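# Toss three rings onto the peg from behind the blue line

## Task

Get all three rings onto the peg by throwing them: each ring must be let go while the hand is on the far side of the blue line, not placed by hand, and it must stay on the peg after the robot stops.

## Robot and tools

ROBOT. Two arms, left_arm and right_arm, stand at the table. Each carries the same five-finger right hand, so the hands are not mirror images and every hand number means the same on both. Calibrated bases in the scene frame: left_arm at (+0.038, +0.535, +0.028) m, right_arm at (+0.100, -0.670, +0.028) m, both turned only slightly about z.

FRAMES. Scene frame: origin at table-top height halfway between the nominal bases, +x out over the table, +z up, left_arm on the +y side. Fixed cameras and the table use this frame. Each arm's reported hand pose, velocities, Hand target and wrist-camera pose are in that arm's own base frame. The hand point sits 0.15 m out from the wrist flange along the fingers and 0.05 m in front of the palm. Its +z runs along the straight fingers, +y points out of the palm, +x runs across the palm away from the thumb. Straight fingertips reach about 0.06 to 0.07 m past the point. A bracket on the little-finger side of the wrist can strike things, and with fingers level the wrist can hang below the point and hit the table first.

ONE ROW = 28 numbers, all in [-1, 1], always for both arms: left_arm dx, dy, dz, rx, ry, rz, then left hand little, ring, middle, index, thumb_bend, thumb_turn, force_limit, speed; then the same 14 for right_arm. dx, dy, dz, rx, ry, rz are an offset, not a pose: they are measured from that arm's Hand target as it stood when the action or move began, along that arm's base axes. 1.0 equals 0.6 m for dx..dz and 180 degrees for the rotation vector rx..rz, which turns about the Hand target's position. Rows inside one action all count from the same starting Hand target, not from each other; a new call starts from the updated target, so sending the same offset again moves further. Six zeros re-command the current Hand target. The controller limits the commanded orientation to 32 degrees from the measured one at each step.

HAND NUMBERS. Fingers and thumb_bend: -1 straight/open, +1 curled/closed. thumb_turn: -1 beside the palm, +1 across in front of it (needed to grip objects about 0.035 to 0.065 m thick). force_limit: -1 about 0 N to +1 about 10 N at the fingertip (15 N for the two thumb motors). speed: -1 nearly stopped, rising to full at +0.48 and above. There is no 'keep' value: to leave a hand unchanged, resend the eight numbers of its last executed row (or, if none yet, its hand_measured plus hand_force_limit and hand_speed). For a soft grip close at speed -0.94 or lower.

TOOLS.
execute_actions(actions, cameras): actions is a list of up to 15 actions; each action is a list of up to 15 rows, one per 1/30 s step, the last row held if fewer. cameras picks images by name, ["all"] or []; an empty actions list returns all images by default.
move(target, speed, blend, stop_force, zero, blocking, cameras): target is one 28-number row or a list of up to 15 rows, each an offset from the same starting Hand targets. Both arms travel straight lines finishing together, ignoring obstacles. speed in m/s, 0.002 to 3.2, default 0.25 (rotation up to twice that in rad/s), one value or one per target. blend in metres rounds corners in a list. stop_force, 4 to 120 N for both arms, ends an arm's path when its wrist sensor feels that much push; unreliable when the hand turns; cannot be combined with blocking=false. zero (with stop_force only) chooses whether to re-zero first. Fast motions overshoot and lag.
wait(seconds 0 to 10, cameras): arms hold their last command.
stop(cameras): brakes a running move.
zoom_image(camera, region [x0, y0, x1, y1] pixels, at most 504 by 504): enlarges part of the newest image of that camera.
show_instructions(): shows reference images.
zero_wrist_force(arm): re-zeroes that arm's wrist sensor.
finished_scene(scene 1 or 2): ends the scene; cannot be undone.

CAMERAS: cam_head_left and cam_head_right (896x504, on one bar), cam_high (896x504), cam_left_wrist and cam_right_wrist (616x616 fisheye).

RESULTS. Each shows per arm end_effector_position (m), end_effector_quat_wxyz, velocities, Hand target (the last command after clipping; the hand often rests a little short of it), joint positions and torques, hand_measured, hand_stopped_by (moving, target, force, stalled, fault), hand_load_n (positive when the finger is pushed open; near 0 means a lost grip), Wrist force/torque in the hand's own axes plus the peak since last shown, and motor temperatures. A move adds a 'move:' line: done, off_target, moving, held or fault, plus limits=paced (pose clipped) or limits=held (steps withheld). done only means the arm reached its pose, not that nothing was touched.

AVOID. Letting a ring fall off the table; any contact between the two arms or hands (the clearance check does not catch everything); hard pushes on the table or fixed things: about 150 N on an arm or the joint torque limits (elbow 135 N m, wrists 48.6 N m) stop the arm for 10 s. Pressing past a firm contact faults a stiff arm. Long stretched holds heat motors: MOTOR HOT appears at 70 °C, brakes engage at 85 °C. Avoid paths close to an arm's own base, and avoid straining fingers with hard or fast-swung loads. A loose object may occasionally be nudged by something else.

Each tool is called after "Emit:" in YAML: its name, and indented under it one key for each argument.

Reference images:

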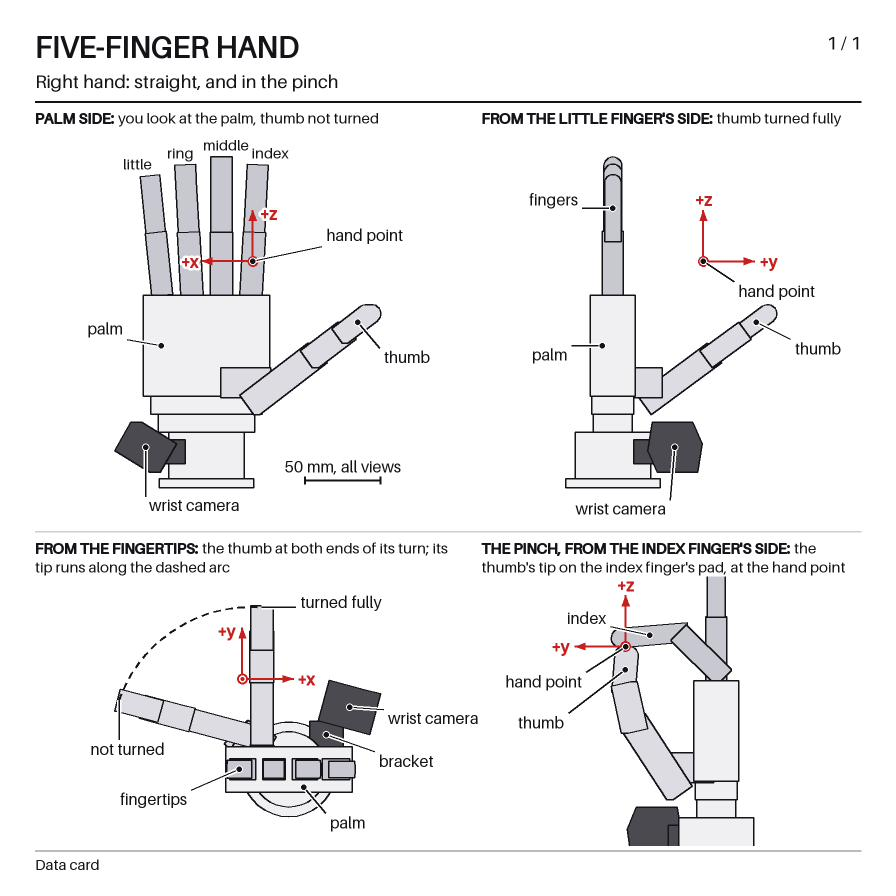

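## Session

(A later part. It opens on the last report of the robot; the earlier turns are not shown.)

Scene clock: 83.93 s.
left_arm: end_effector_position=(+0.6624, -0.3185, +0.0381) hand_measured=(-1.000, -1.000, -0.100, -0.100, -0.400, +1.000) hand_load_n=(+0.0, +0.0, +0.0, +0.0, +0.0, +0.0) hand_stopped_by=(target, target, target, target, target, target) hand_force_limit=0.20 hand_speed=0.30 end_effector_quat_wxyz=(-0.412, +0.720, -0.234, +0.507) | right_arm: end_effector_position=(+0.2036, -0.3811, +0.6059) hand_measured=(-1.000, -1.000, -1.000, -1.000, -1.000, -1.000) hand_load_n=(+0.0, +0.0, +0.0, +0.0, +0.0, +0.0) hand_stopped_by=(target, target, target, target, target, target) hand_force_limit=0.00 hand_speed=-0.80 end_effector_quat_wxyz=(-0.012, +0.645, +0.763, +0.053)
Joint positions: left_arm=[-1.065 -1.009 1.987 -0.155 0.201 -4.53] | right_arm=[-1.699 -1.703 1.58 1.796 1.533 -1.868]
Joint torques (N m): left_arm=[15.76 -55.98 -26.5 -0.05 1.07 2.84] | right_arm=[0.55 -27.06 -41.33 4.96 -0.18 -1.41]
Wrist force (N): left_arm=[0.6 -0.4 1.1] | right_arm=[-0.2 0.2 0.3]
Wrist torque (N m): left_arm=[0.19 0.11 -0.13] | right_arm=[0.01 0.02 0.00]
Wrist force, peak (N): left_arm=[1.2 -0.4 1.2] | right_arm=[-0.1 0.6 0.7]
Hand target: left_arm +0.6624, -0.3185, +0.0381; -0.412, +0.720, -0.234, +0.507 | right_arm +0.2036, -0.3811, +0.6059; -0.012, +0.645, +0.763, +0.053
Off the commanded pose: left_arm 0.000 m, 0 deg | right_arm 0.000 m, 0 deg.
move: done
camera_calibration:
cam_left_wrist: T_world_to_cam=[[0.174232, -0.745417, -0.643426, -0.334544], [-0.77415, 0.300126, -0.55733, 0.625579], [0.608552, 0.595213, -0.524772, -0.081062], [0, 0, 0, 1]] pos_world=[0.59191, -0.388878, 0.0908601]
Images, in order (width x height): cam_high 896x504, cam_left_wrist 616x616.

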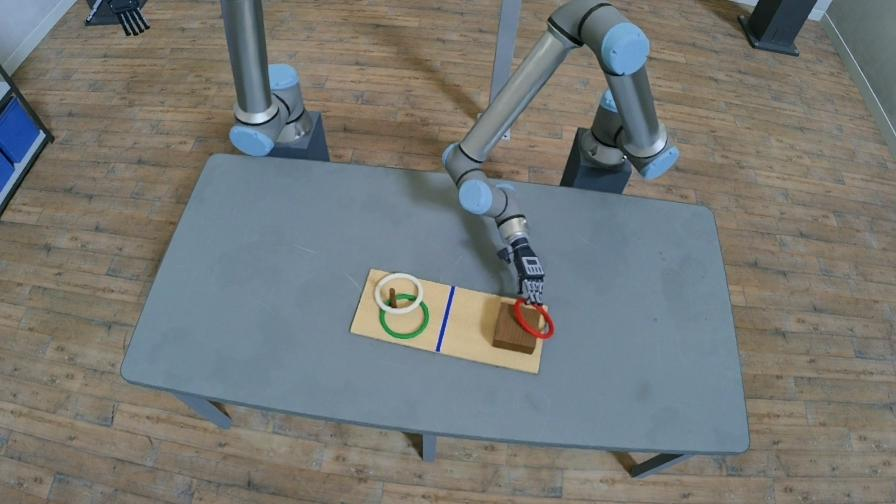

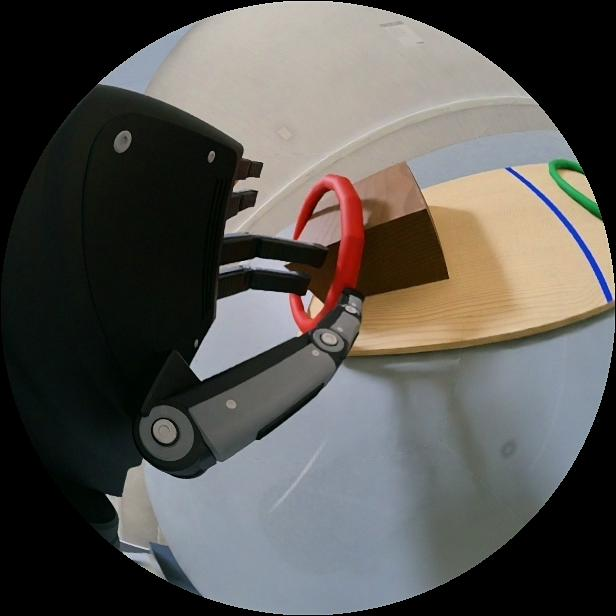

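Emit:
move:
  target: [0.0067,-0.0133,-0.0235,0,0,0,-1,-1,-0.1,-0.1,-0.4,1,0.2,0.3,0,0,0,0,0,0,-1,-1,-1,-1,-1,-1,0,-0.8]
  speed: 0.04
  stop_force: 4
  cameras: ["cam_high","cam_left_wrist"]

Emit:
zoom_image:
  camera: "cam_left_wrist"
  region: [240, 200, 410, 370]

Emit:
zoom_image:
  camera: "cam_high"
  region: [490, 265, 570, 345]

Scene clock: 86.77 s.
left_arm: end_effector_position=(+0.6659, -0.3255, +0.0256) hand_measured=(-1.000, -1.000, -0.100, -0.100, -0.400, +1.000) hand_load_n=(+0.0, +0.0, -3.0, +0.0, +0.0, +0.0) hand_stopped_by=(target, target, target, target, target, target) hand_force_limit=0.20 hand_speed=0.30 end_effector_quat_wxyz=(-0.412, +0.720, -0.234, +0.507) | right_arm: end_effector_position=(+0.2036, -0.3811, +0.6059) hand_measured=(-1.000, -1.000, -1.000, -1.000, -1.000, -1.000) hand_load_n=(+0.0, +0.0, +0.0, +0.0, +0.0, +0.0) hand_stopped_by=(target, target, target, target, target, target) hand_force_limit=0.00 hand_speed=-0.80 end_effector_quat_wxyz=(-0.012, +0.645, +0.763, +0.053)
Joint positions: left_arm=[-1.066 -0.982 1.972 -0.164 0.201 -4.532] | right_arm=[-1.699 -1.703 1.58 1.796 1.533 -1.868]
Joint torques (N m): left_arm=[7.25 -89.32 -16.78 4.79 0.6 1.54] | right_arm=[-1.08 -26.65 -41.25 5.04 -0.31 -1.48]
Wrist force (N): left_arm=[-2.2 0.3 -1.8] | right_arm=[-0.5 0.1 0.8]
Wrist torque (N m): left_arm=[0.13 0.09 0.24] | right_arm=[-0.03 0.04 -0.02]
Wrist force, peak (N): left_arm=[-2.3 -4.3 -3.9] | right_arm=[-0.1 0.3 1.0]
Hand target: left_arm +0.6659, -0.3255, +0.0256; -0.412, +0.720, -0.234, +0.507 (not the last commanded pose) | right_arm +0.2036, -0.3811, +0.6059; -0.012, +0.645, +0.763, +0.053
Off the commanded pose: left_arm 0.002 m, 0 deg | right_arm 0.000 m, 0 deg.
move: contact (left_arm)
camera_calibration:
cam_left_wrist: T_world_to_cam=[[0.174232, -0.745417, -0.643426, -0.348432], [-0.77415, 0.300126, -0.55733, 0.6235], [0.608552, 0.595213, -0.524772, -0.0856459], [0, 0, 0, 1]] pos_world=[0.59551, -0.395878, 0.0783601]
Images, in order (width x height): cam_high 896x504, cam_left_wrist 616x616.

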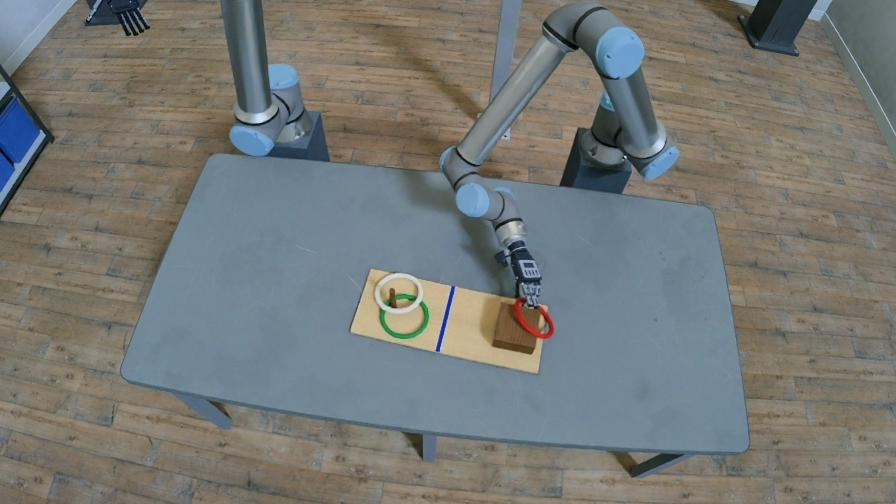

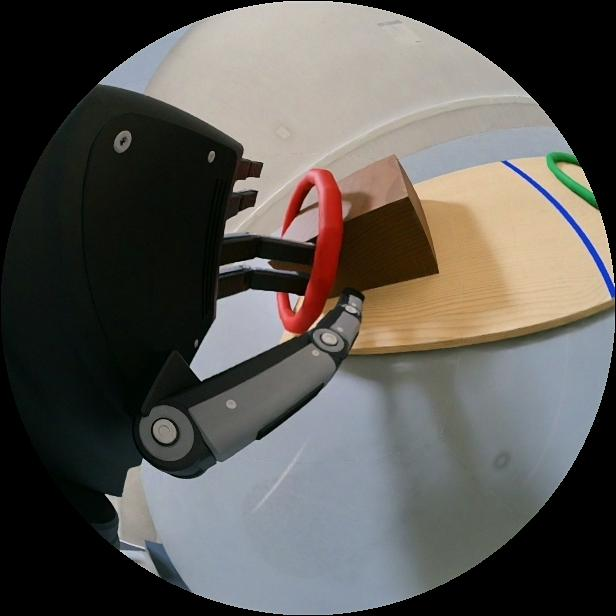

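Scaled by 2.965 from the camera's 616x616 image, which has a finer 880x880 frame.

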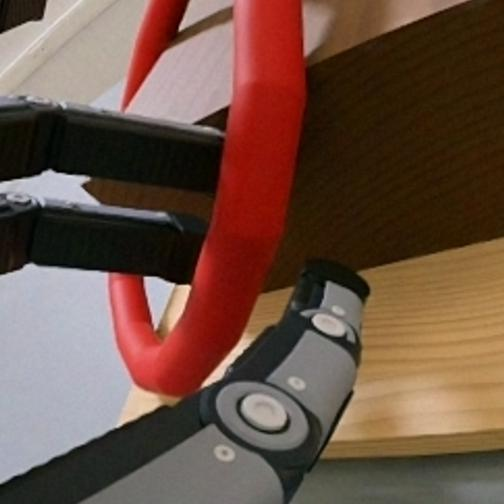

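Scaled by 6.300 from the camera's 896x504 image, which has a finer 1280x720 frame.

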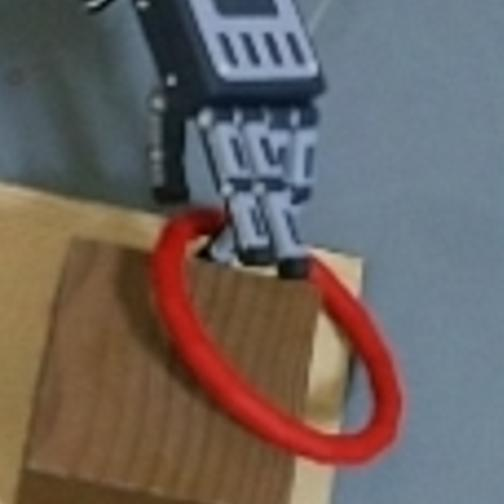

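Emit:
move:
  target:
    - [-0.006,-0.003,0.0015,0,0,0,-1,-1,-0.1,-0.1,-0.4,1,0.2,0.3,0,0,0,0,0,0,-1,-1,-1,-1,-1,-1,0,-0.8]
  speed: 0.03
  cameras: ["cam_left_wrist"]

Emit:
zoom_image:
  camera: "cam_left_wrist"
  region: [240, 200, 410, 370]

Scene clock: 87.97 s.
left_arm: end_effector_position=(+0.6624, -0.3273, +0.0265) hand_measured=(-1.000, -1.000, -0.100, -0.100, -0.400, +1.000) hand_load_n=(+0.0, +0.0, +0.0, +0.0, +0.0, +0.0) hand_stopped_by=(target, target, target, target, target, target) hand_force_limit=0.20 hand_speed=0.30 end_effector_quat_wxyz=(-0.412, +0.720, -0.234, +0.507) | right_arm: end_effector_position=(+0.2036, -0.3811, +0.6059) hand_measured=(-1.000, -1.000, -1.000, -1.000, -1.000, -1.000) hand_load_n=(+0.0, +0.0, +0.0, +0.0, +0.0, +0.0) hand_stopped_by=(target, target, target, target, target, target) hand_force_limit=0.00 hand_speed=-0.80 end_effector_quat_wxyz=(-0.012, +0.645, +0.763, +0.053)
Joint positions: left_arm=[-1.073 -0.98 1.971 -0.14 0.196 -4.558] | right_arm=[-1.699 -1.703 1.58 1.796 1.533 -1.868]
Joint torques (N m): left_arm=[-18.31 -59.64 -26.56 4.28 -4.21 -3.22] | right_arm=[2.71 -28.42 -41.23 5.04 -0.34 -1.22]
Wrist force (N): left_arm=[0.8 -0.4 1.4] | right_arm=[-0.3 0.0 0.2]
Wrist torque (N m): left_arm=[0.16 0.08 0.23] | right_arm=[-0.02 0.03 -0.02]
Wrist force, peak (N): left_arm=[-2.4 0.6 -1.9] | right_arm=[-0.3 0.5 0.6]
Hand target: left_arm +0.6623, -0.3273, +0.0265; -0.412, +0.720, -0.234, +0.507 | right_arm +0.2036, -0.3811, +0.6059; -0.012, +0.645, +0.763, +0.053
Off the commanded pose: left_arm 0.000 m, 0 deg | right_arm 0.000 m, 0 deg.
move: done
camera_calibration:
cam_left_wrist: T_world_to_cam=[[0.174163, -0.745405, -0.643458, -0.34852], [-0.774115, 0.300229, -0.557323, 0.621774], [0.608616, 0.595175, -0.52474, -0.0819668], [0, 0, 0, 1]] pos_world=[0.59191, -0.397678, 0.07926]
Images, in order (width x height): cam_left_wrist 616x616.

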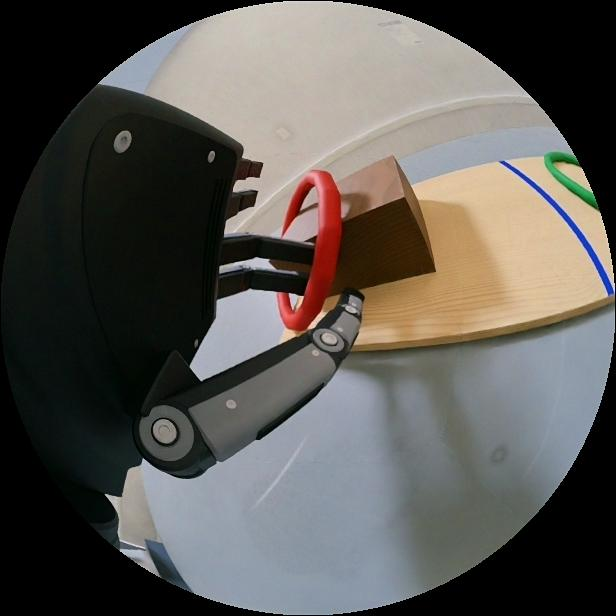

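Scaled by 2.965 from the camera's 616x616 image, which has a finer 880x880 frame.

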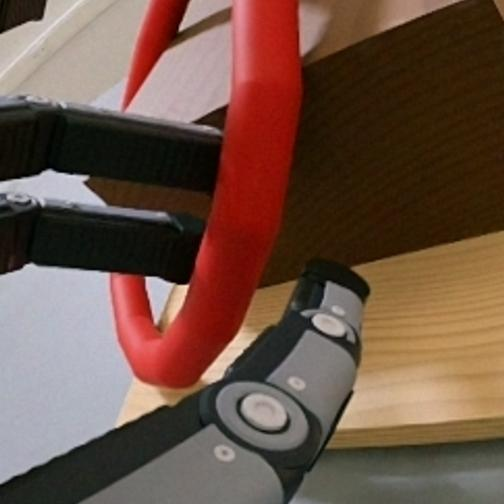

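Emit:
move:
  target: [0.0013,-0.0025,-0.0042,0,0,0,-1,-1,-0.1,-0.1,-0.4,1,0.2,0.3,0,0,0,0,0,0,-1,-1,-1,-1,-1,-1,0,-0.8]
  speed: 0.02
  stop_force: 4

Emit:
move:
  target: [0,0,0,0,0,0,-1,-1,-0.1,-0.1,-0.1,1,0.2,-0.6,0,0,0,0,0,0,-1,-1,-1,-1,-1,-1,0,-0.8]
  speed: 0.02
  cameras: ["cam_left_wrist"]

Emit:
zoom_image:
  camera: "cam_left_wrist"
  region: [240, 200, 410, 370]

Scene clock: 89.70 s.
left_arm: end_effector_position=(+0.6631, -0.3288, +0.0240) hand_measured=(-1.000, -1.000, -0.100, -0.100, -0.400, +1.000) hand_load_n=(+0.0, +0.0, +0.0, +0.0, +0.0, +0.0) hand_stopped_by=(target, target, target, target, target, target) hand_force_limit=0.20 hand_speed=0.30 end_effector_quat_wxyz=(-0.412, +0.720, -0.234, +0.507) | right_arm: end_effector_position=(+0.2036, -0.3811, +0.6059) hand_measured=(-1.000, -1.000, -1.000, -1.000, -1.000, -1.000) hand_load_n=(+0.0, +0.0, +0.0, +0.0, +0.0, +0.0) hand_stopped_by=(target, target, target, target, target, target) hand_force_limit=0.00 hand_speed=-0.80 end_effector_quat_wxyz=(-0.012, +0.645, +0.763, +0.053)
Joint positions: left_arm=[-1.073 -0.974 1.968 -0.142 0.196 -4.559] | right_arm=[-1.699 -1.703 1.58 1.796 1.533 -1.868]
Joint torques (N m): left_arm=[-18.36 -57.87 -26.7 0.07 -4 -3.25] | right_arm=[-0.03 -28.44 -40.85 4.99 -0.4 -1.35]
Wrist force (N): left_arm=[0.9 -0.3 1.0] | right_arm=[0.1 -0.1 0.4]
Wrist torque (N m): left_arm=[0.22 0.07 0.24] | right_arm=[-0.04 -0.03 0.00]
Wrist force, peak (N): left_arm=[1.2 -0.4 1.5] | right_arm=[-0.1 0.0 1.1]
Hand target: left_arm +0.6631, -0.3288, +0.0240; -0.412, +0.720, -0.234, +0.507 | right_arm +0.2036, -0.3811, +0.6059; -0.012, +0.645, +0.763, +0.053
Off the commanded pose: left_arm 0.000 m, 0 deg | right_arm 0.000 m, 0 deg.
move: done

Scene clock: 90.50 s.
left_arm: end_effector_position=(+0.6631, -0.3288, +0.0240) hand_measured=(-1.000, -1.000, -0.100, -0.100, -0.100, +1.000) hand_load_n=(+0.0, +0.0, +0.0, +0.0, +0.0, +0.0) hand_stopped_by=(target, target, target, target, target, target) hand_force_limit=0.20 hand_speed=-0.60 end_effector_quat_wxyz=(-0.412, +0.720, -0.234, +0.507) | right_arm: end_effector_position=(+0.2036, -0.3811, +0.6059) hand_measured=(-1.000, -1.000, -1.000, -1.000, -1.000, -1.000) hand_load_n=(+0.0, +0.0, +0.0, +0.0, +0.0, +0.0) hand_stopped_by=(target, target, target, target, target, target) hand_force_limit=0.00 hand_speed=-0.80 end_effector_quat_wxyz=(-0.012, +0.645, +0.763, +0.053)
Joint positions: left_arm=[-1.073 -0.974 1.968 -0.142 0.196 -4.559] | right_arm=[-1.699 -1.703 1.58 1.796 1.533 -1.868]
Joint torques (N m): left_arm=[-17.67 -58.14 -26.22 0.07 -3.68 -3.33] | right_arm=[0.9 -28.81 -41.6 5.2 -0.47 -1.49]
Wrist force (N): left_arm=[0.8 -0.7 1.3] | right_arm=[0.0 0.2 0.6]
Wrist torque (N m): left_arm=[0.15 0.07 0.21] | right_arm=[-0.01 -0.03 0.00]
Wrist force, peak (N): left_arm=[0.6 -0.9 1.5] | right_arm=[-0.6 0.5 0.6]
Hand target: left_arm +0.6631, -0.3288, +0.0240; -0.412, +0.720, -0.234, +0.507 | right_arm +0.2036, -0.3811, +0.6059; -0.012, +0.645, +0.763, +0.053
Off the commanded pose: left_arm 0.000 m, 0 deg | right_arm 0.000 m, 0 deg.
move: done
camera_calibration:
cam_left_wrist: T_world_to_cam=[[0.174218, -0.745411, -0.643436, -0.351422], [-0.774153, 0.30014, -0.557318, 0.621437], [0.608552, 0.595212, -0.524773, -0.0828176], [0, 0, 0, 1]] pos_world=[0.59271, -0.399178, 0.0767601]
Images, in order (width x height): cam_left_wrist 616x616.

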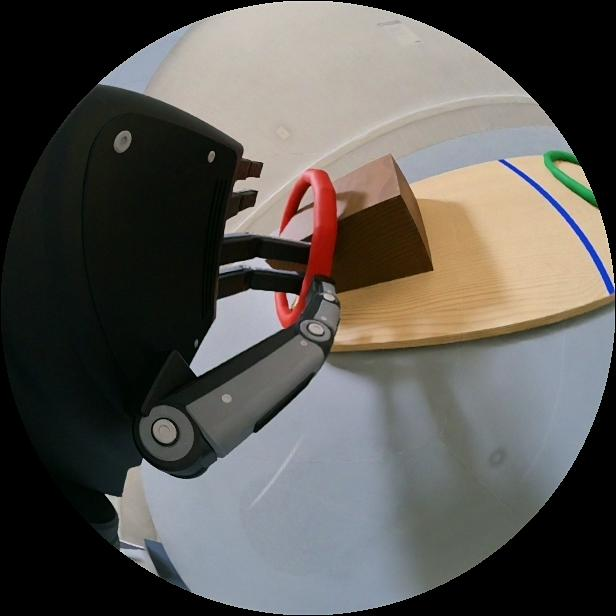

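Scaled by 2.965 from the camera's 616x616 image, which has a finer 880x880 frame.

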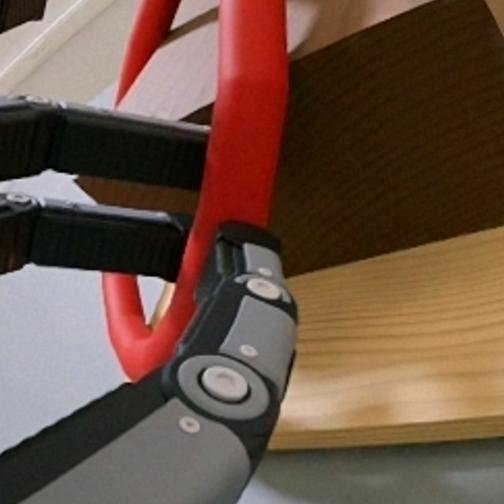

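Emit:
move:
  target: [0,0,0,0,0,0,-1,-1,0.4,0.4,-0.1,1,0.2,-0.85,0,0,0,0,0,0,-1,-1,-1,-1,-1,-1,0,-0.8]
  speed: 0.02
  cameras: ["cam_left_wrist","cam_high"]

Emit:
zoom_image:
  camera: "cam_left_wrist"
  region: [240, 200, 410, 370]

Emit:
zoom_image:
  camera: "cam_high"
  region: [490, 265, 570, 345]

Scene clock: 91.70 s.
left_arm: end_effector_position=(+0.6631, -0.3288, +0.0240) hand_measured=(-1.000, -1.000, +0.036, +0.064, -0.102, +1.000) hand_load_n=(-0.5, +0.0, +8.0, +6.0, +7.5, +0.0) hand_stopped_by=(target, target, force, force, target, target) hand_force_limit=0.20 hand_speed=-0.85 end_effector_quat_wxyz=(-0.412, +0.720, -0.234, +0.507) | right_arm: end_effector_position=(+0.2036, -0.3811, +0.6059) hand_measured=(-1.000, -1.000, -1.000, -1.000, -1.000, -1.000) hand_load_n=(+0.0, +0.0, +0.0, +0.0, +0.0, +0.0) hand_stopped_by=(target, target, target, target, target, target) hand_force_limit=0.00 hand_speed=-0.80 end_effector_quat_wxyz=(-0.012, +0.645, +0.763, +0.053)
Joint positions: left_arm=[-1.073 -0.974 1.968 -0.142 0.196 -4.559] | right_arm=[-1.699 -1.703 1.58 1.796 1.533 -1.868]
Joint torques (N m): left_arm=[-15.78 -59.6 -26 0.16 -3.51 -3.34] | right_arm=[-0.11 -27.89 -41.45 4.8 -0.46 -1.75]
Wrist force (N): left_arm=[0.9 -0.3 1.1] | right_arm=[-0.2 0.0 0.4]
Wrist torque (N m): left_arm=[0.18 0.07 0.25] | right_arm=[-0.04 0.00 0.00]
Wrist force, peak (N): left_arm=[1.0 -0.4 1.6] | right_arm=[-0.5 0.4 0.7]
Hand target: left_arm +0.6631, -0.3288, +0.0240; -0.412, +0.720, -0.234, +0.507 | right_arm +0.2036, -0.3811, +0.6059; -0.012, +0.645, +0.763, +0.053
Off the commanded pose: left_arm 0.000 m, 0 deg | right_arm 0.000 m, 0 deg.
move: done
camera_calibration:
cam_left_wrist: T_world_to_cam=[[0.174218, -0.745411, -0.643436, -0.351422], [-0.774153, 0.30014, -0.557318, 0.621437], [0.608552, 0.595212, -0.524773, -0.0828176], [0, 0, 0, 1]] pos_world=[0.59271, -0.399178, 0.0767601]
Images, in order (width x height): cam_high 896x504, cam_left_wrist 616x616.

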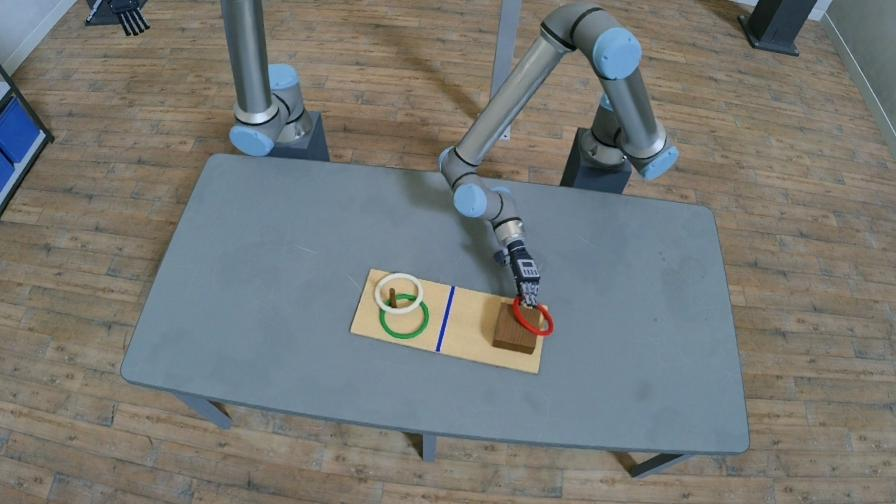

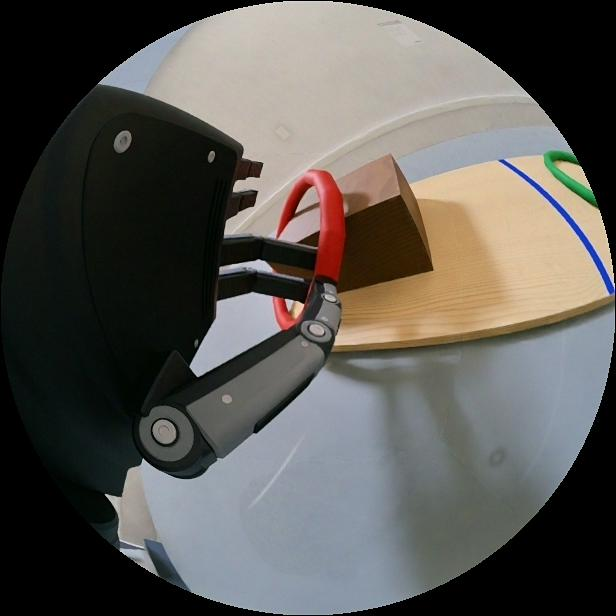

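Scaled by 2.965 from the camera's 616x616 image, which has a finer 880x880 frame.

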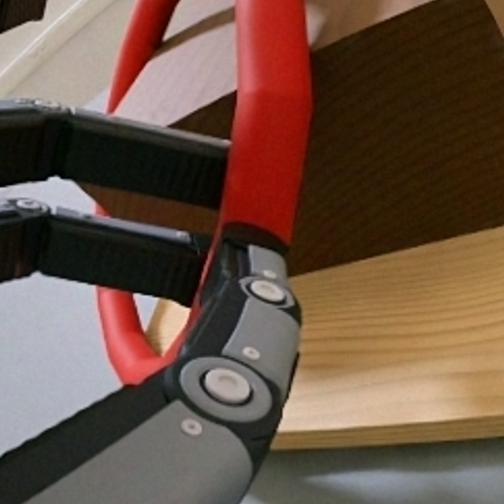

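Scaled by 6.300 from the camera's 896x504 image, which has a finer 1280x720 frame.

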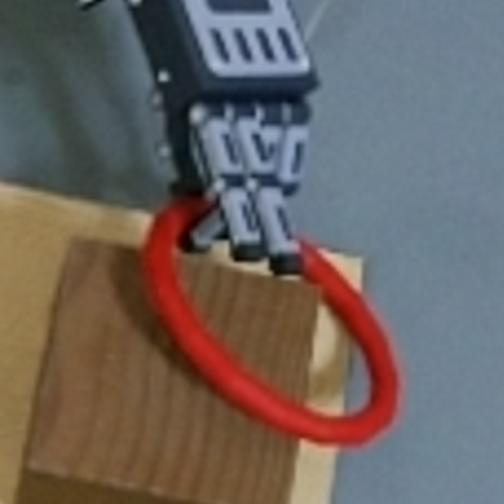

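Emit:
move:
  target: [-0.036,0.06,0.11,0,0,0,-1,-1,0.4,0.4,-0.1,1,0.2,-0.85,0,0,0,0,0,0,-1,-1,-1,-1,-1,-1,0,-0.8]
  speed: 0.05
  cameras: ["cam_left_wrist","cam_high"]

Emit:
zoom_image:
  camera: "cam_left_wrist"
  region: [240, 180, 430, 370]

Emit:
zoom_image:
  camera: "cam_high"
  region: [490, 235, 590, 335]

Scene clock: 93.90 s.
left_arm: end_effector_position=(+0.6416, -0.2929, +0.0898) hand_measured=(-1.000, -1.000, +0.036, +0.064, -0.102, +1.000) hand_load_n=(+0.0, +0.0, +8.5, +5.5, +4.5, -0.5) hand_stopped_by=(target, target, force, force, target, target) hand_force_limit=0.20 hand_speed=-0.85 end_effector_quat_wxyz=(-0.412, +0.720, -0.234, +0.507) | right_arm: end_effector_position=(+0.2036, -0.3811, +0.6059) hand_measured=(-1.000, -1.000, -1.000, -1.000, -1.000, -1.000) hand_load_n=(+0.0, +0.0, +0.0, +0.0, +0.0, +0.5) hand_stopped_by=(target, target, target, target, target, target) hand_force_limit=0.00 hand_speed=-0.80 end_effector_quat_wxyz=(-0.012, +0.645, +0.763, +0.053)
Joint positions: left_arm=[-1.076 -1.112 2.039 -0.061 0.194 -4.572] | right_arm=[-1.699 -1.703 1.58 1.796 1.533 -1.868]
Joint torques (N m): left_arm=[-18.25 -78.44 -17.62 5.4 -4.31 -3.5] | right_arm=[0.83 -28.42 -41.3 4.98 0.11 -1.76]
Wrist force (N): left_arm=[0.5 0.4 1.1] | right_arm=[0.1 0.5 0.3]
Wrist torque (N m): left_arm=[0.19 0.08 0.24] | right_arm=[0.07 -0.02 0.02]
Wrist force, peak (N): left_arm=[0.7 0.4 1.4] | right_arm=[-0.3 0.8 0.6]
Hand target: left_arm +0.6415, -0.2928, +0.0900; -0.412, +0.720, -0.234, +0.507 | right_arm +0.2036, -0.3811, +0.6059; -0.012, +0.645, +0.763, +0.053
Off the commanded pose: left_arm 0.000 m, 0 deg | right_arm 0.000 m, 0 deg.
move: done
camera_calibration:
cam_left_wrist: T_world_to_cam=[[0.174232, -0.745417, -0.643426, -0.278572], [-0.77415, 0.300126, -0.55733, 0.630607], [0.608552, 0.595213, -0.524772, -0.0565108], [0, 0, 0, 1]] pos_world=[0.57111, -0.363278, 0.14256]
Images, in order (width x height): cam_high 896x504, cam_left_wrist 616x616.

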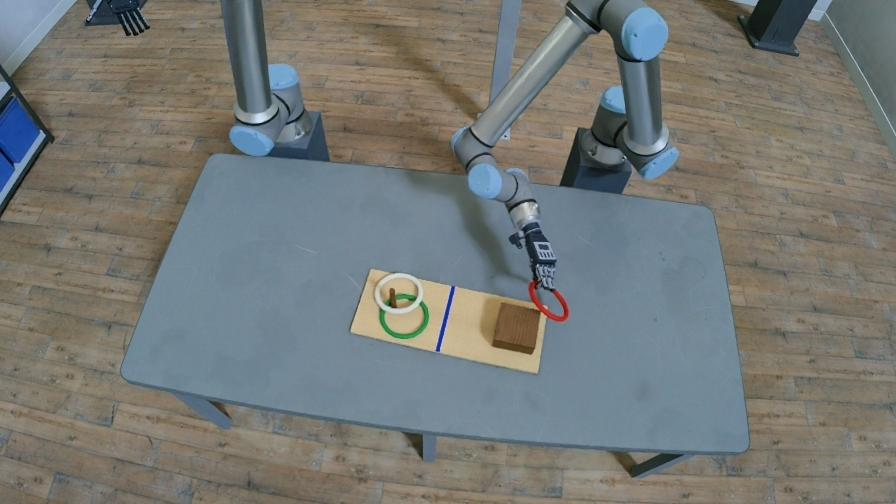

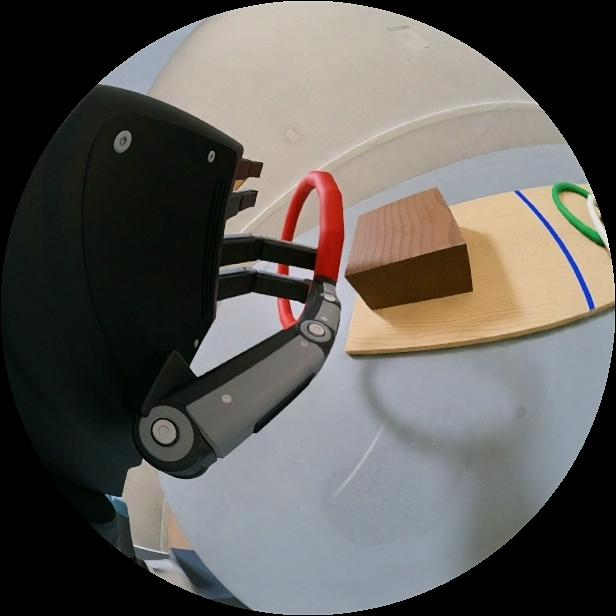

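Scaled by 2.653 from the camera's 616x616 image, which has a finer 880x880 frame.

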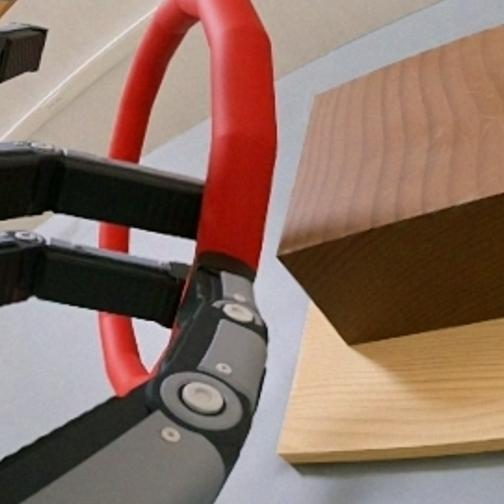

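Scaled by 5.040 from the camera's 896x504 image, which has a finer 1280x720 frame.

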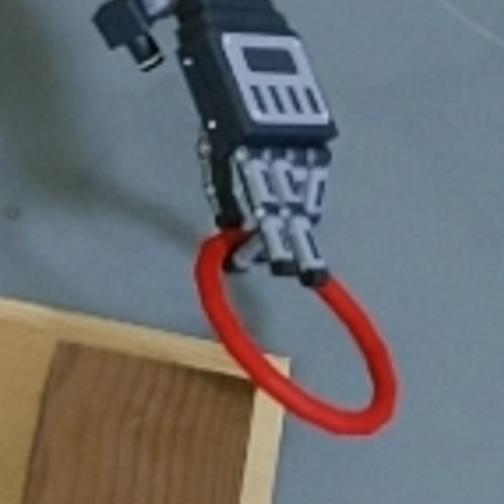

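Emit:
move:
  target: [0.2898,0.565,0.5542,0.1899,-0.0308,-0.3864,-1,-1,0.4,0.4,-0.1,1,0.2,-0.85,0,0,0,0,0,0,-1,-1,-1,-1,-1,-1,0,-0.8]
  speed: 0.35
  cameras: ["cam_left_wrist","cam_high"]

Emit:
zoom_image:
  camera: "cam_left_wrist"
  region: [240, 180, 430, 370]

Emit:
zoom_image:
  camera: "cam_high"
  region: [520, 215, 680, 335]

Scene clock: 97.30 s.
left_arm: end_effector_position=(+0.8154, +0.0462, +0.4225) hand_measured=(-1.000, -1.000, +0.036, +0.064, -0.102, +1.000) hand_load_n=(+0.0, +0.0, +8.0, +6.0, +4.5, +0.0) hand_stopped_by=(target, target, force, force, target, target) hand_force_limit=0.20 hand_speed=-0.85 end_effector_quat_wxyz=(+0.245, -0.293, +0.708, -0.594) | right_arm: end_effector_position=(+0.2036, -0.3811, +0.6059) hand_measured=(-1.000, -1.000, -1.000, -1.000, -1.000, -1.000) hand_load_n=(+0.0, +0.0, +0.0, +0.0, +0.0, +0.0) hand_stopped_by=(target, target, target, target, target, target) hand_force_limit=0.00 hand_speed=-0.80 end_effector_quat_wxyz=(-0.012, +0.645, +0.763, +0.053)
Joint positions: left_arm=[0.047 -1.406 1.655 0.008 2.388 -2.954] | right_arm=[-1.699 -1.703 1.58 1.796 1.533 -1.868]
Joint torques (N m): left_arm=[16.64 -46.19 -47.15 1.51 2.89 2.76] | right_arm=[0.51 -27.86 -41.47 4.98 -0.4 -1.82]
Wrist force (N): left_arm=[0.5 0.1 1.3] | right_arm=[-0.4 0.4 0.5]
Wrist torque (N m): left_arm=[0.14 -0.09 -0.09] | right_arm=[0.02 0.04 -0.01]
Wrist force, peak (N): left_arm=[0.4 1.6 0.8] | right_arm=[-0.2 0.6 0.7]
Hand target: left_arm +0.8154, +0.0462, +0.4225; +0.245, -0.293, +0.708, -0.594 | right_arm +0.2036, -0.3811, +0.6059; -0.012, +0.645, +0.763, +0.053
Off the commanded pose: left_arm 0.000 m, 0 deg | right_arm 0.000 m, 0 deg.
move: done
camera_calibration:
cam_left_wrist: T_world_to_cam=[[-0.325433, -0.0744576, -0.942629, 0.660825], [0.183664, 0.972931, -0.140259, -0.139392], [0.927556, -0.218772, -0.302949, -0.505796], [0, 0, 0, 1]] pos_world=[0.70981, 0.0741676, 0.450132]
Images, in order (width x height): cam_high 896x504, cam_left_wrist 616x616.

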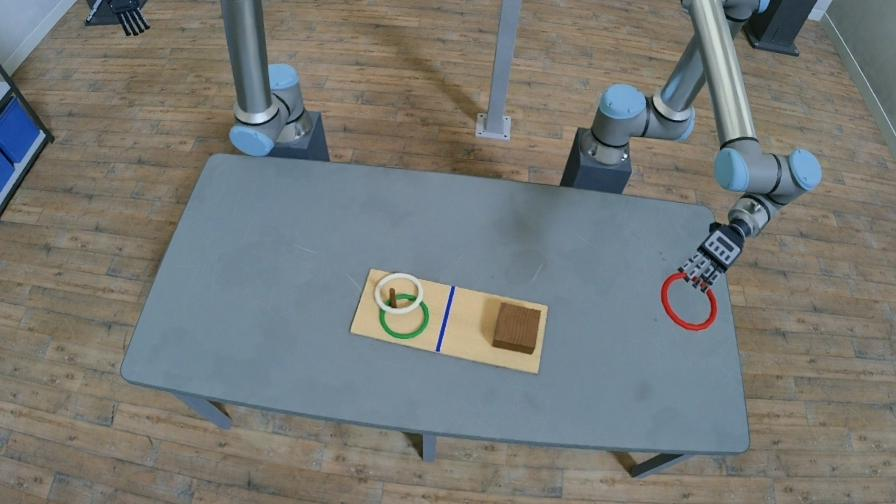

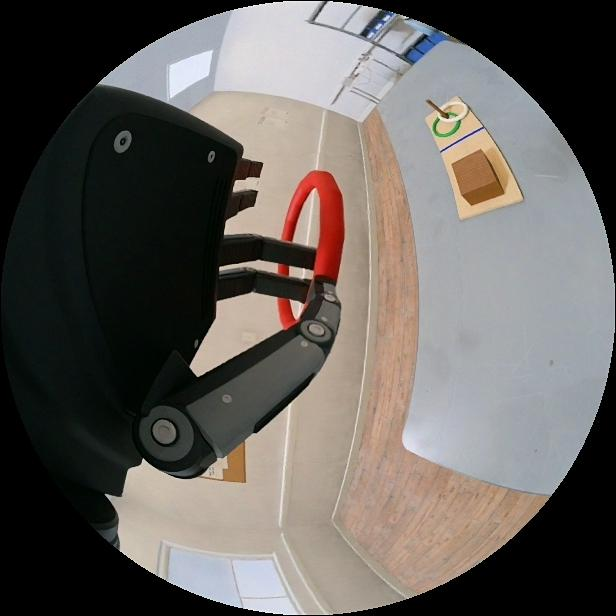

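Scaled by 2.653 from the camera's 616x616 image, which has a finer 880x880 frame.

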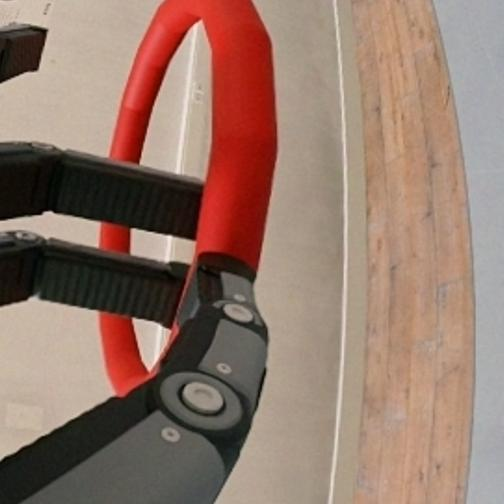

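Scaled by 3.150 from the camera's 896x504 image, which has a finer 1280x720 frame.

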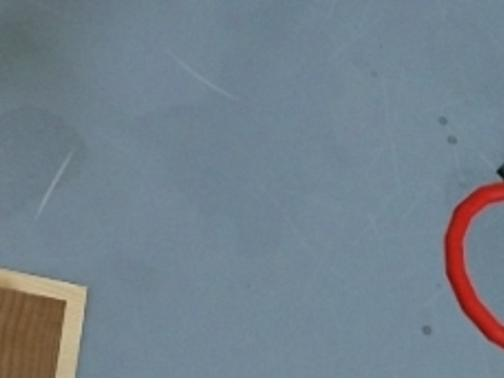

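Emit:
execute_actions:
  actions:
    - [[-0.0007,-0.0046,0,0,0,0,-1,-1,0.4,0.4,-0.1,1,0.2,-0.85,0,0,0,0,0,0,-1,-1,-1,-1,-1,-1,0,-0.8],[-0.0028,-0.0183,0,0,0,0,-1,-1,0.4,0.4,-0.1,1,0.2,-0.85,0,0,0,0,0,0,-1,-1,-1,-1,-1,-1,0,-0.8],[-0.0063,-0.0412,0,0,0,0,-1,-1,0.4,0.4,-0.1,1,0.2,-0.85,0,0,0,0,0,0,-1,-1,-1,-1,-1,-1,0,-0.8],[-0.0112,-0.0732,0,0,0,0,-1,-1,0.4,0.4,-0.1,1,0.2,-0.85,0,0,0,0,0,0,-1,-1,-1,-1,-1,-1,0,-0.8],[-0.0175,-0.1144,0,0,0,0,-1,-1,0.4,0.4,-0.1,1,0.2,-0.85,0,0,0,0,0,0,-1,-1,-1,-1,-1,-1,0,-0.8],[-0.0253,-0.1648,0,0,0,0,-1,-1,0.4,0.4,-0.1,1,0.2,-0.85,0,0,0,0,0,0,-1,-1,-1,-1,-1,-1,0,-0.8],[-0.0337,-0.2196,0,0,0,0,-1,-1,0.4,0.4,-0.1,1,0.2,-0.85,0,0,0,0,0,0,-1,-1,-1,-1,-1,-1,0,-0.8],[-0.0421,-0.2746,0,0,0,0,-1,-1,0.4,0.4,-0.1,1,0.2,-0.85,0,0,0,0,0,0,-1,-1,-1,-1,-1,-1,0,-0.8],[-0.0505,-0.3294,0,0,0,0,-1,-1,0.4,0.4,-0.1,1,0.2,-0.85,0,0,0,0,0,0,-1,-1,-1,-1,-1,-1,0,-0.8],[-0.059,-0.3844,0,0,0,0,-1,-1,0.4,0.4,-0.1,1,0.2,-0.85,0,0,0,0,0,0,-1,-1,-1,-1,-1,-1,0,-0.8],[-0.0674,-0.4392,0,0,0,0,-1,-1,0.4,0.4,-0.1,1,0.2,-0.85,0,0,0,0,0,0,-1,-1,-1,-1,-1,-1,0,-0.8],[-0.0758,-0.4942,0,0,0,0,-1,-1,0.4,0.4,-0.1,1,0.2,-0.85,0,0,0,0,0,0,-1,-1,-1,-1,-1,-1,0,-0.8],[-0.0842,-0.5492,0,0,0,0,-1,-1,0.4,0.4,-0.1,1,0.2,-0.85,0,0,0,0,0,0,-1,-1,-1,-1,-1,-1,0,-0.8],[-0.0927,-0.604,0,0,0,0,-1,-1,0.4,0.4,-0.1,1,0.2,-0.85,0,0,0,0,0,0,-1,-1,-1,-1,-1,-1,0,-0.8],[-0.1011,-0.659,0,0,0,0,-1,-1,0.4,0.4,-0.1,1,0.2,-0.85,0,0,0,0,0,0,-1,-1,-1,-1,-1,-1,0,-0.8]]
    - [[-0.0084,-0.055,0,0,0,0,-1,-1,0.4,0.4,-0.1,1,0.2,-0.85,0,0,0,0,0,0,-1,-1,-1,-1,-1,-1,0,-0.8],[-0.0168,-0.1098,0,0,0,0,-1,-1,0.4,0.4,-0.1,1,0.2,-0.85,0,0,0,0,0,0,-1,-1,-1,-1,-1,-1,0,-0.8],[-0.0253,-0.1648,0,0,0,0,-1,-1,0.4,0.4,-0.1,1,0.2,-0.85,0,0,0,0,0,0,-1,-1,-1,-1,-1,-1,0,-0.8],[-0.0337,-0.2196,0,0,0,0,-1,-1,0.4,0.4,-0.1,1,0.2,-0.85,0,0,0,0,0,0,-1,-1,-1,-1,-1,-1,0,-0.8],[-0.0421,-0.2746,0,0,0,0,-1,-1,-1,-1,-0.1,1,0.2,0.6,0,0,0,0,0,0,-1,-1,-1,-1,-1,-1,0,-0.8],[-0.0505,-0.3294,0,0,0,0,-1,-1,-1,-1,-0.1,1,0.2,0.6,0,0,0,0,0,0,-1,-1,-1,-1,-1,-1,0,-0.8],[-0.059,-0.3844,0,0,0,0,-1,-1,-1,-1,-0.1,1,0.2,0.6,0,0,0,0,0,0,-1,-1,-1,-1,-1,-1,0,-0.8],[-0.0674,-0.4392,0,0,0,0,-1,-1,-1,-1,-0.1,1,0.2,0.6,0,0,0,0,0,0,-1,-1,-1,-1,-1,-1,0,-0.8],[-0.0758,-0.4942,0,0,0,0,-1,-1,-1,-1,-0.1,1,0.2,0.6,0,0,0,0,0,0,-1,-1,-1,-1,-1,-1,0,-0.8],[-0.0835,-0.5445,0,0,0,0,-1,-1,-1,-1,-0.1,1,0.2,0.6,0,0,0,0,0,0,-1,-1,-1,-1,-1,-1,0,-0.8],[-0.0899,-0.5857,0,0,0,0,-1,-1,-1,-1,-0.1,1,0.2,0.6,0,0,0,0,0,0,-1,-1,-1,-1,-1,-1,0,-0.8],[-0.0948,-0.6177,0,0,0,0,-1,-1,-1,-1,-0.1,1,0.2,0.6,0,0,0,0,0,0,-1,-1,-1,-1,-1,-1,0,-0.8],[-0.0983,-0.6406,0,0,0,0,-1,-1,-1,-1,-0.1,1,0.2,0.6,0,0,0,0,0,0,-1,-1,-1,-1,-1,-1,0,-0.8],[-0.1004,-0.6543,0,0,0,0,-1,-1,-1,-1,-0.1,1,0.2,0.6,0,0,0,0,0,0,-1,-1,-1,-1,-1,-1,0,-0.8],[-0.1011,-0.659,0,0,0,0,-1,-1,-1,-1,-0.1,1,0.2,0.6,0,0,0,0,0,0,-1,-1,-1,-1,-1,-1,0,-0.8]]
  cameras: ["cam_high","cam_left_wrist"]

Emit:
zoom_image:
  camera: "cam_high"
  region: [340, 250, 460, 350]

Emit:
zoom_image:
  camera: "cam_left_wrist"
  region: [400, 240, 560, 420]

Scene clock: 100.77 s.
left_arm: end_effector_position=(+0.6723, -0.7301, +0.4193) hand_measured=(-1.000, -1.000, -1.000, -1.000, -0.100, +1.000) hand_load_n=(+0.5, +0.0, +0.0, +0.0, +0.0, +0.0) hand_stopped_by=(target, target, target, target, target, target) hand_force_limit=0.20 hand_speed=0.60 end_effector_quat_wxyz=(+0.240, -0.285, +0.705, -0.603) | right_arm: end_effector_position=(+0.2036, -0.3811, +0.6059) hand_measured=(-1.000, -1.000, -1.000, -1.000, -1.000, -1.000) hand_load_n=(+0.0, +0.0, +0.0, +0.0, +0.0, +0.0) hand_stopped_by=(target, target, target, target, target, target) hand_force_limit=0.00 hand_speed=-0.80 end_effector_quat_wxyz=(-0.012, +0.645, +0.763, +0.053)
Joint positions: left_arm=[-1.112 -1.271 1.494 -0.059 1.27 -3.196] | right_arm=[-1.699 -1.703 1.58 1.796 1.533 -1.868]
Joint torques (N m): left_arm=[-17.3 -61.03 -47.45 1.52 -2.78 -3.39] | right_arm=[0.91 -28.02 -42.14 5.25 -0.42 -1.83]
Wrist force (N): left_arm=[0.3 -0.7 0.7] | right_arm=[0.2 0.3 0.4]
Wrist torque (N m): left_arm=[0.17 -0.02 0.24] | right_arm=[0.02 -0.05 0.02]
Wrist force, peak (N): left_arm=[3.9 -0.7 4.2] | right_arm=[-0.2 0.6 0.8]
Hand target: left_arm +0.6941, -0.7446, +0.4225; +0.245, -0.293, +0.708, -0.594 | right_arm +0.2036, -0.3811, +0.6059; -0.012, +0.645, +0.763, +0.053
Off the commanded pose: left_arm 0.026 m, 2 deg | right_arm 0.000 m, 0 deg.
Step readings (end_effector_position of left_arm | right_arm):
0: (+0.8154, +0.0462, +0.4225) | (+0.2036, -0.3811, +0.6059)
1: (+0.8154, +0.0462, +0.4225) | (+0.2036, -0.3811, +0.6059)
2: (+0.8154, +0.0459, +0.4225) | (+0.2036, -0.3811, +0.6059)
4: (+0.8146, +0.0414, +0.4224) | (+0.2036, -0.3811, +0.6059)
8: (+0.8061, -0.0020, +0.4227) | (+0.2036, -0.3811, +0.6059)
15: (+0.7697, -0.1713, +0.4234) | (+0.2036, -0.3811, +0.6059)
16: (+0.7639, -0.1994, +0.4237) | (+0.2036, -0.3811, +0.6059)
17: (+0.7580, -0.2282, +0.4240) | (+0.2036, -0.3811, +0.6059)
19: (+0.7460, -0.2878, +0.4247) | (+0.2036, -0.3811, +0.6059)
23: (+0.7183, -0.4206, +0.4257) | (+0.2036, -0.3811, +0.6059)
30: (+0.6740, -0.6381, +0.4225) | (+0.2036, -0.3811, +0.6059)
camera_calibration:
cam_left_wrist: T_world_to_cam=[[-0.318006, -0.082098, -0.944527, 0.543683], [0.204489, 0.966856, -0.152887, 0.628539], [0.925773, -0.241765, -0.290678, -0.564554], [0, 0, 0, 1]] pos_world=[0.567014, -0.699561, 0.445515]
Images, in order (width x height): cam_high 896x504, cam_left_wrist 616x616.

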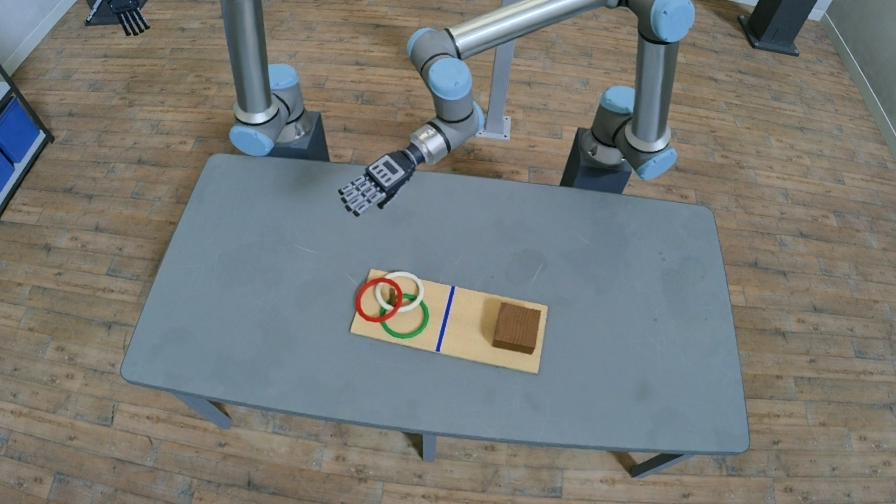

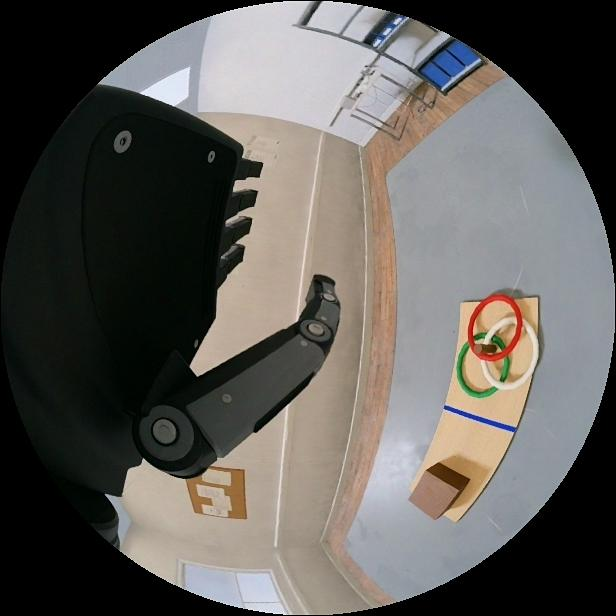

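Scaled by 4.200 from the camera's 896x504 image, which has a finer 1280x720 frame.

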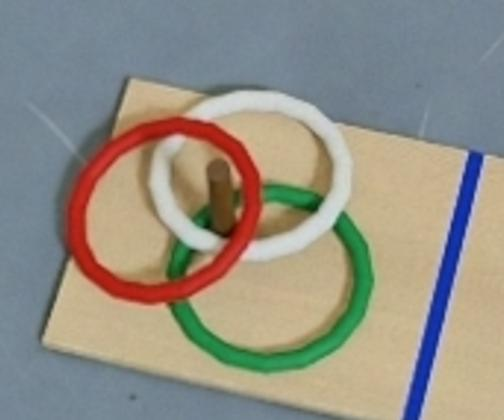

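Scaled by 2.800 from the camera's 616x616 image, which has a finer 880x880 frame.

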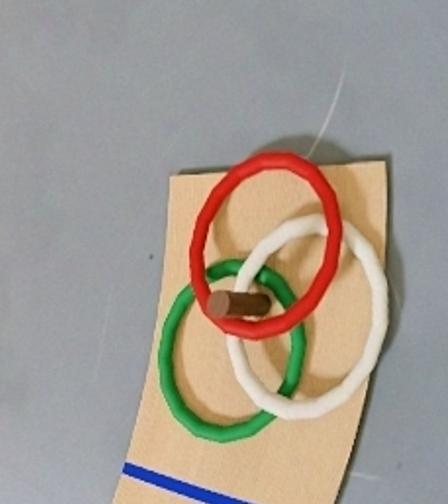

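Emit:
zoom_image:
  camera: "cam_left_wrist"
  region: [455, 320, 515, 380]

Emit:
zoom_image:
  camera: "cam_high"
  region: [370, 280, 415, 325]

Scaled by 8.400 from the camera's 616x616 image, which has a finer 880x880 frame.

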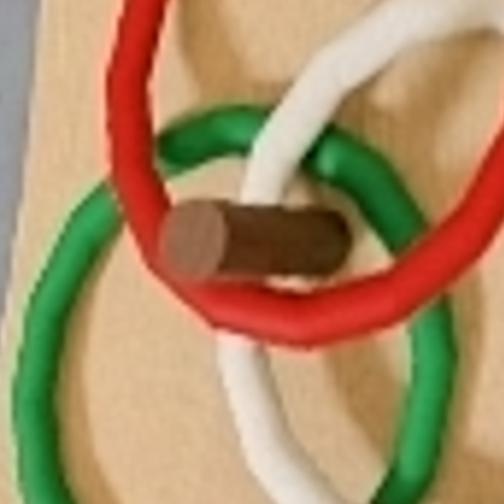

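Scaled by 11.200 from the camera's 896x504 image, which has a finer 1280x720 frame.

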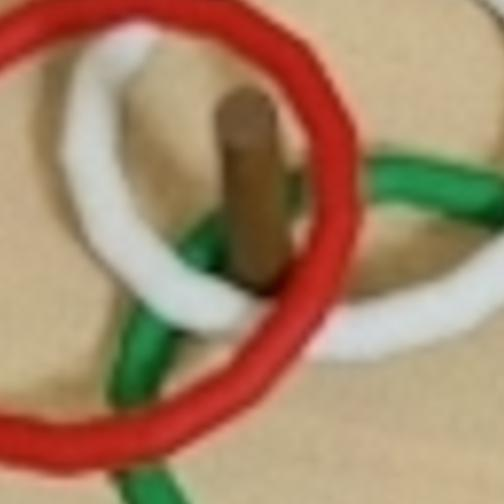

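Emit:
finished_scene:
  scene: 2

The scene is finished: the task was done.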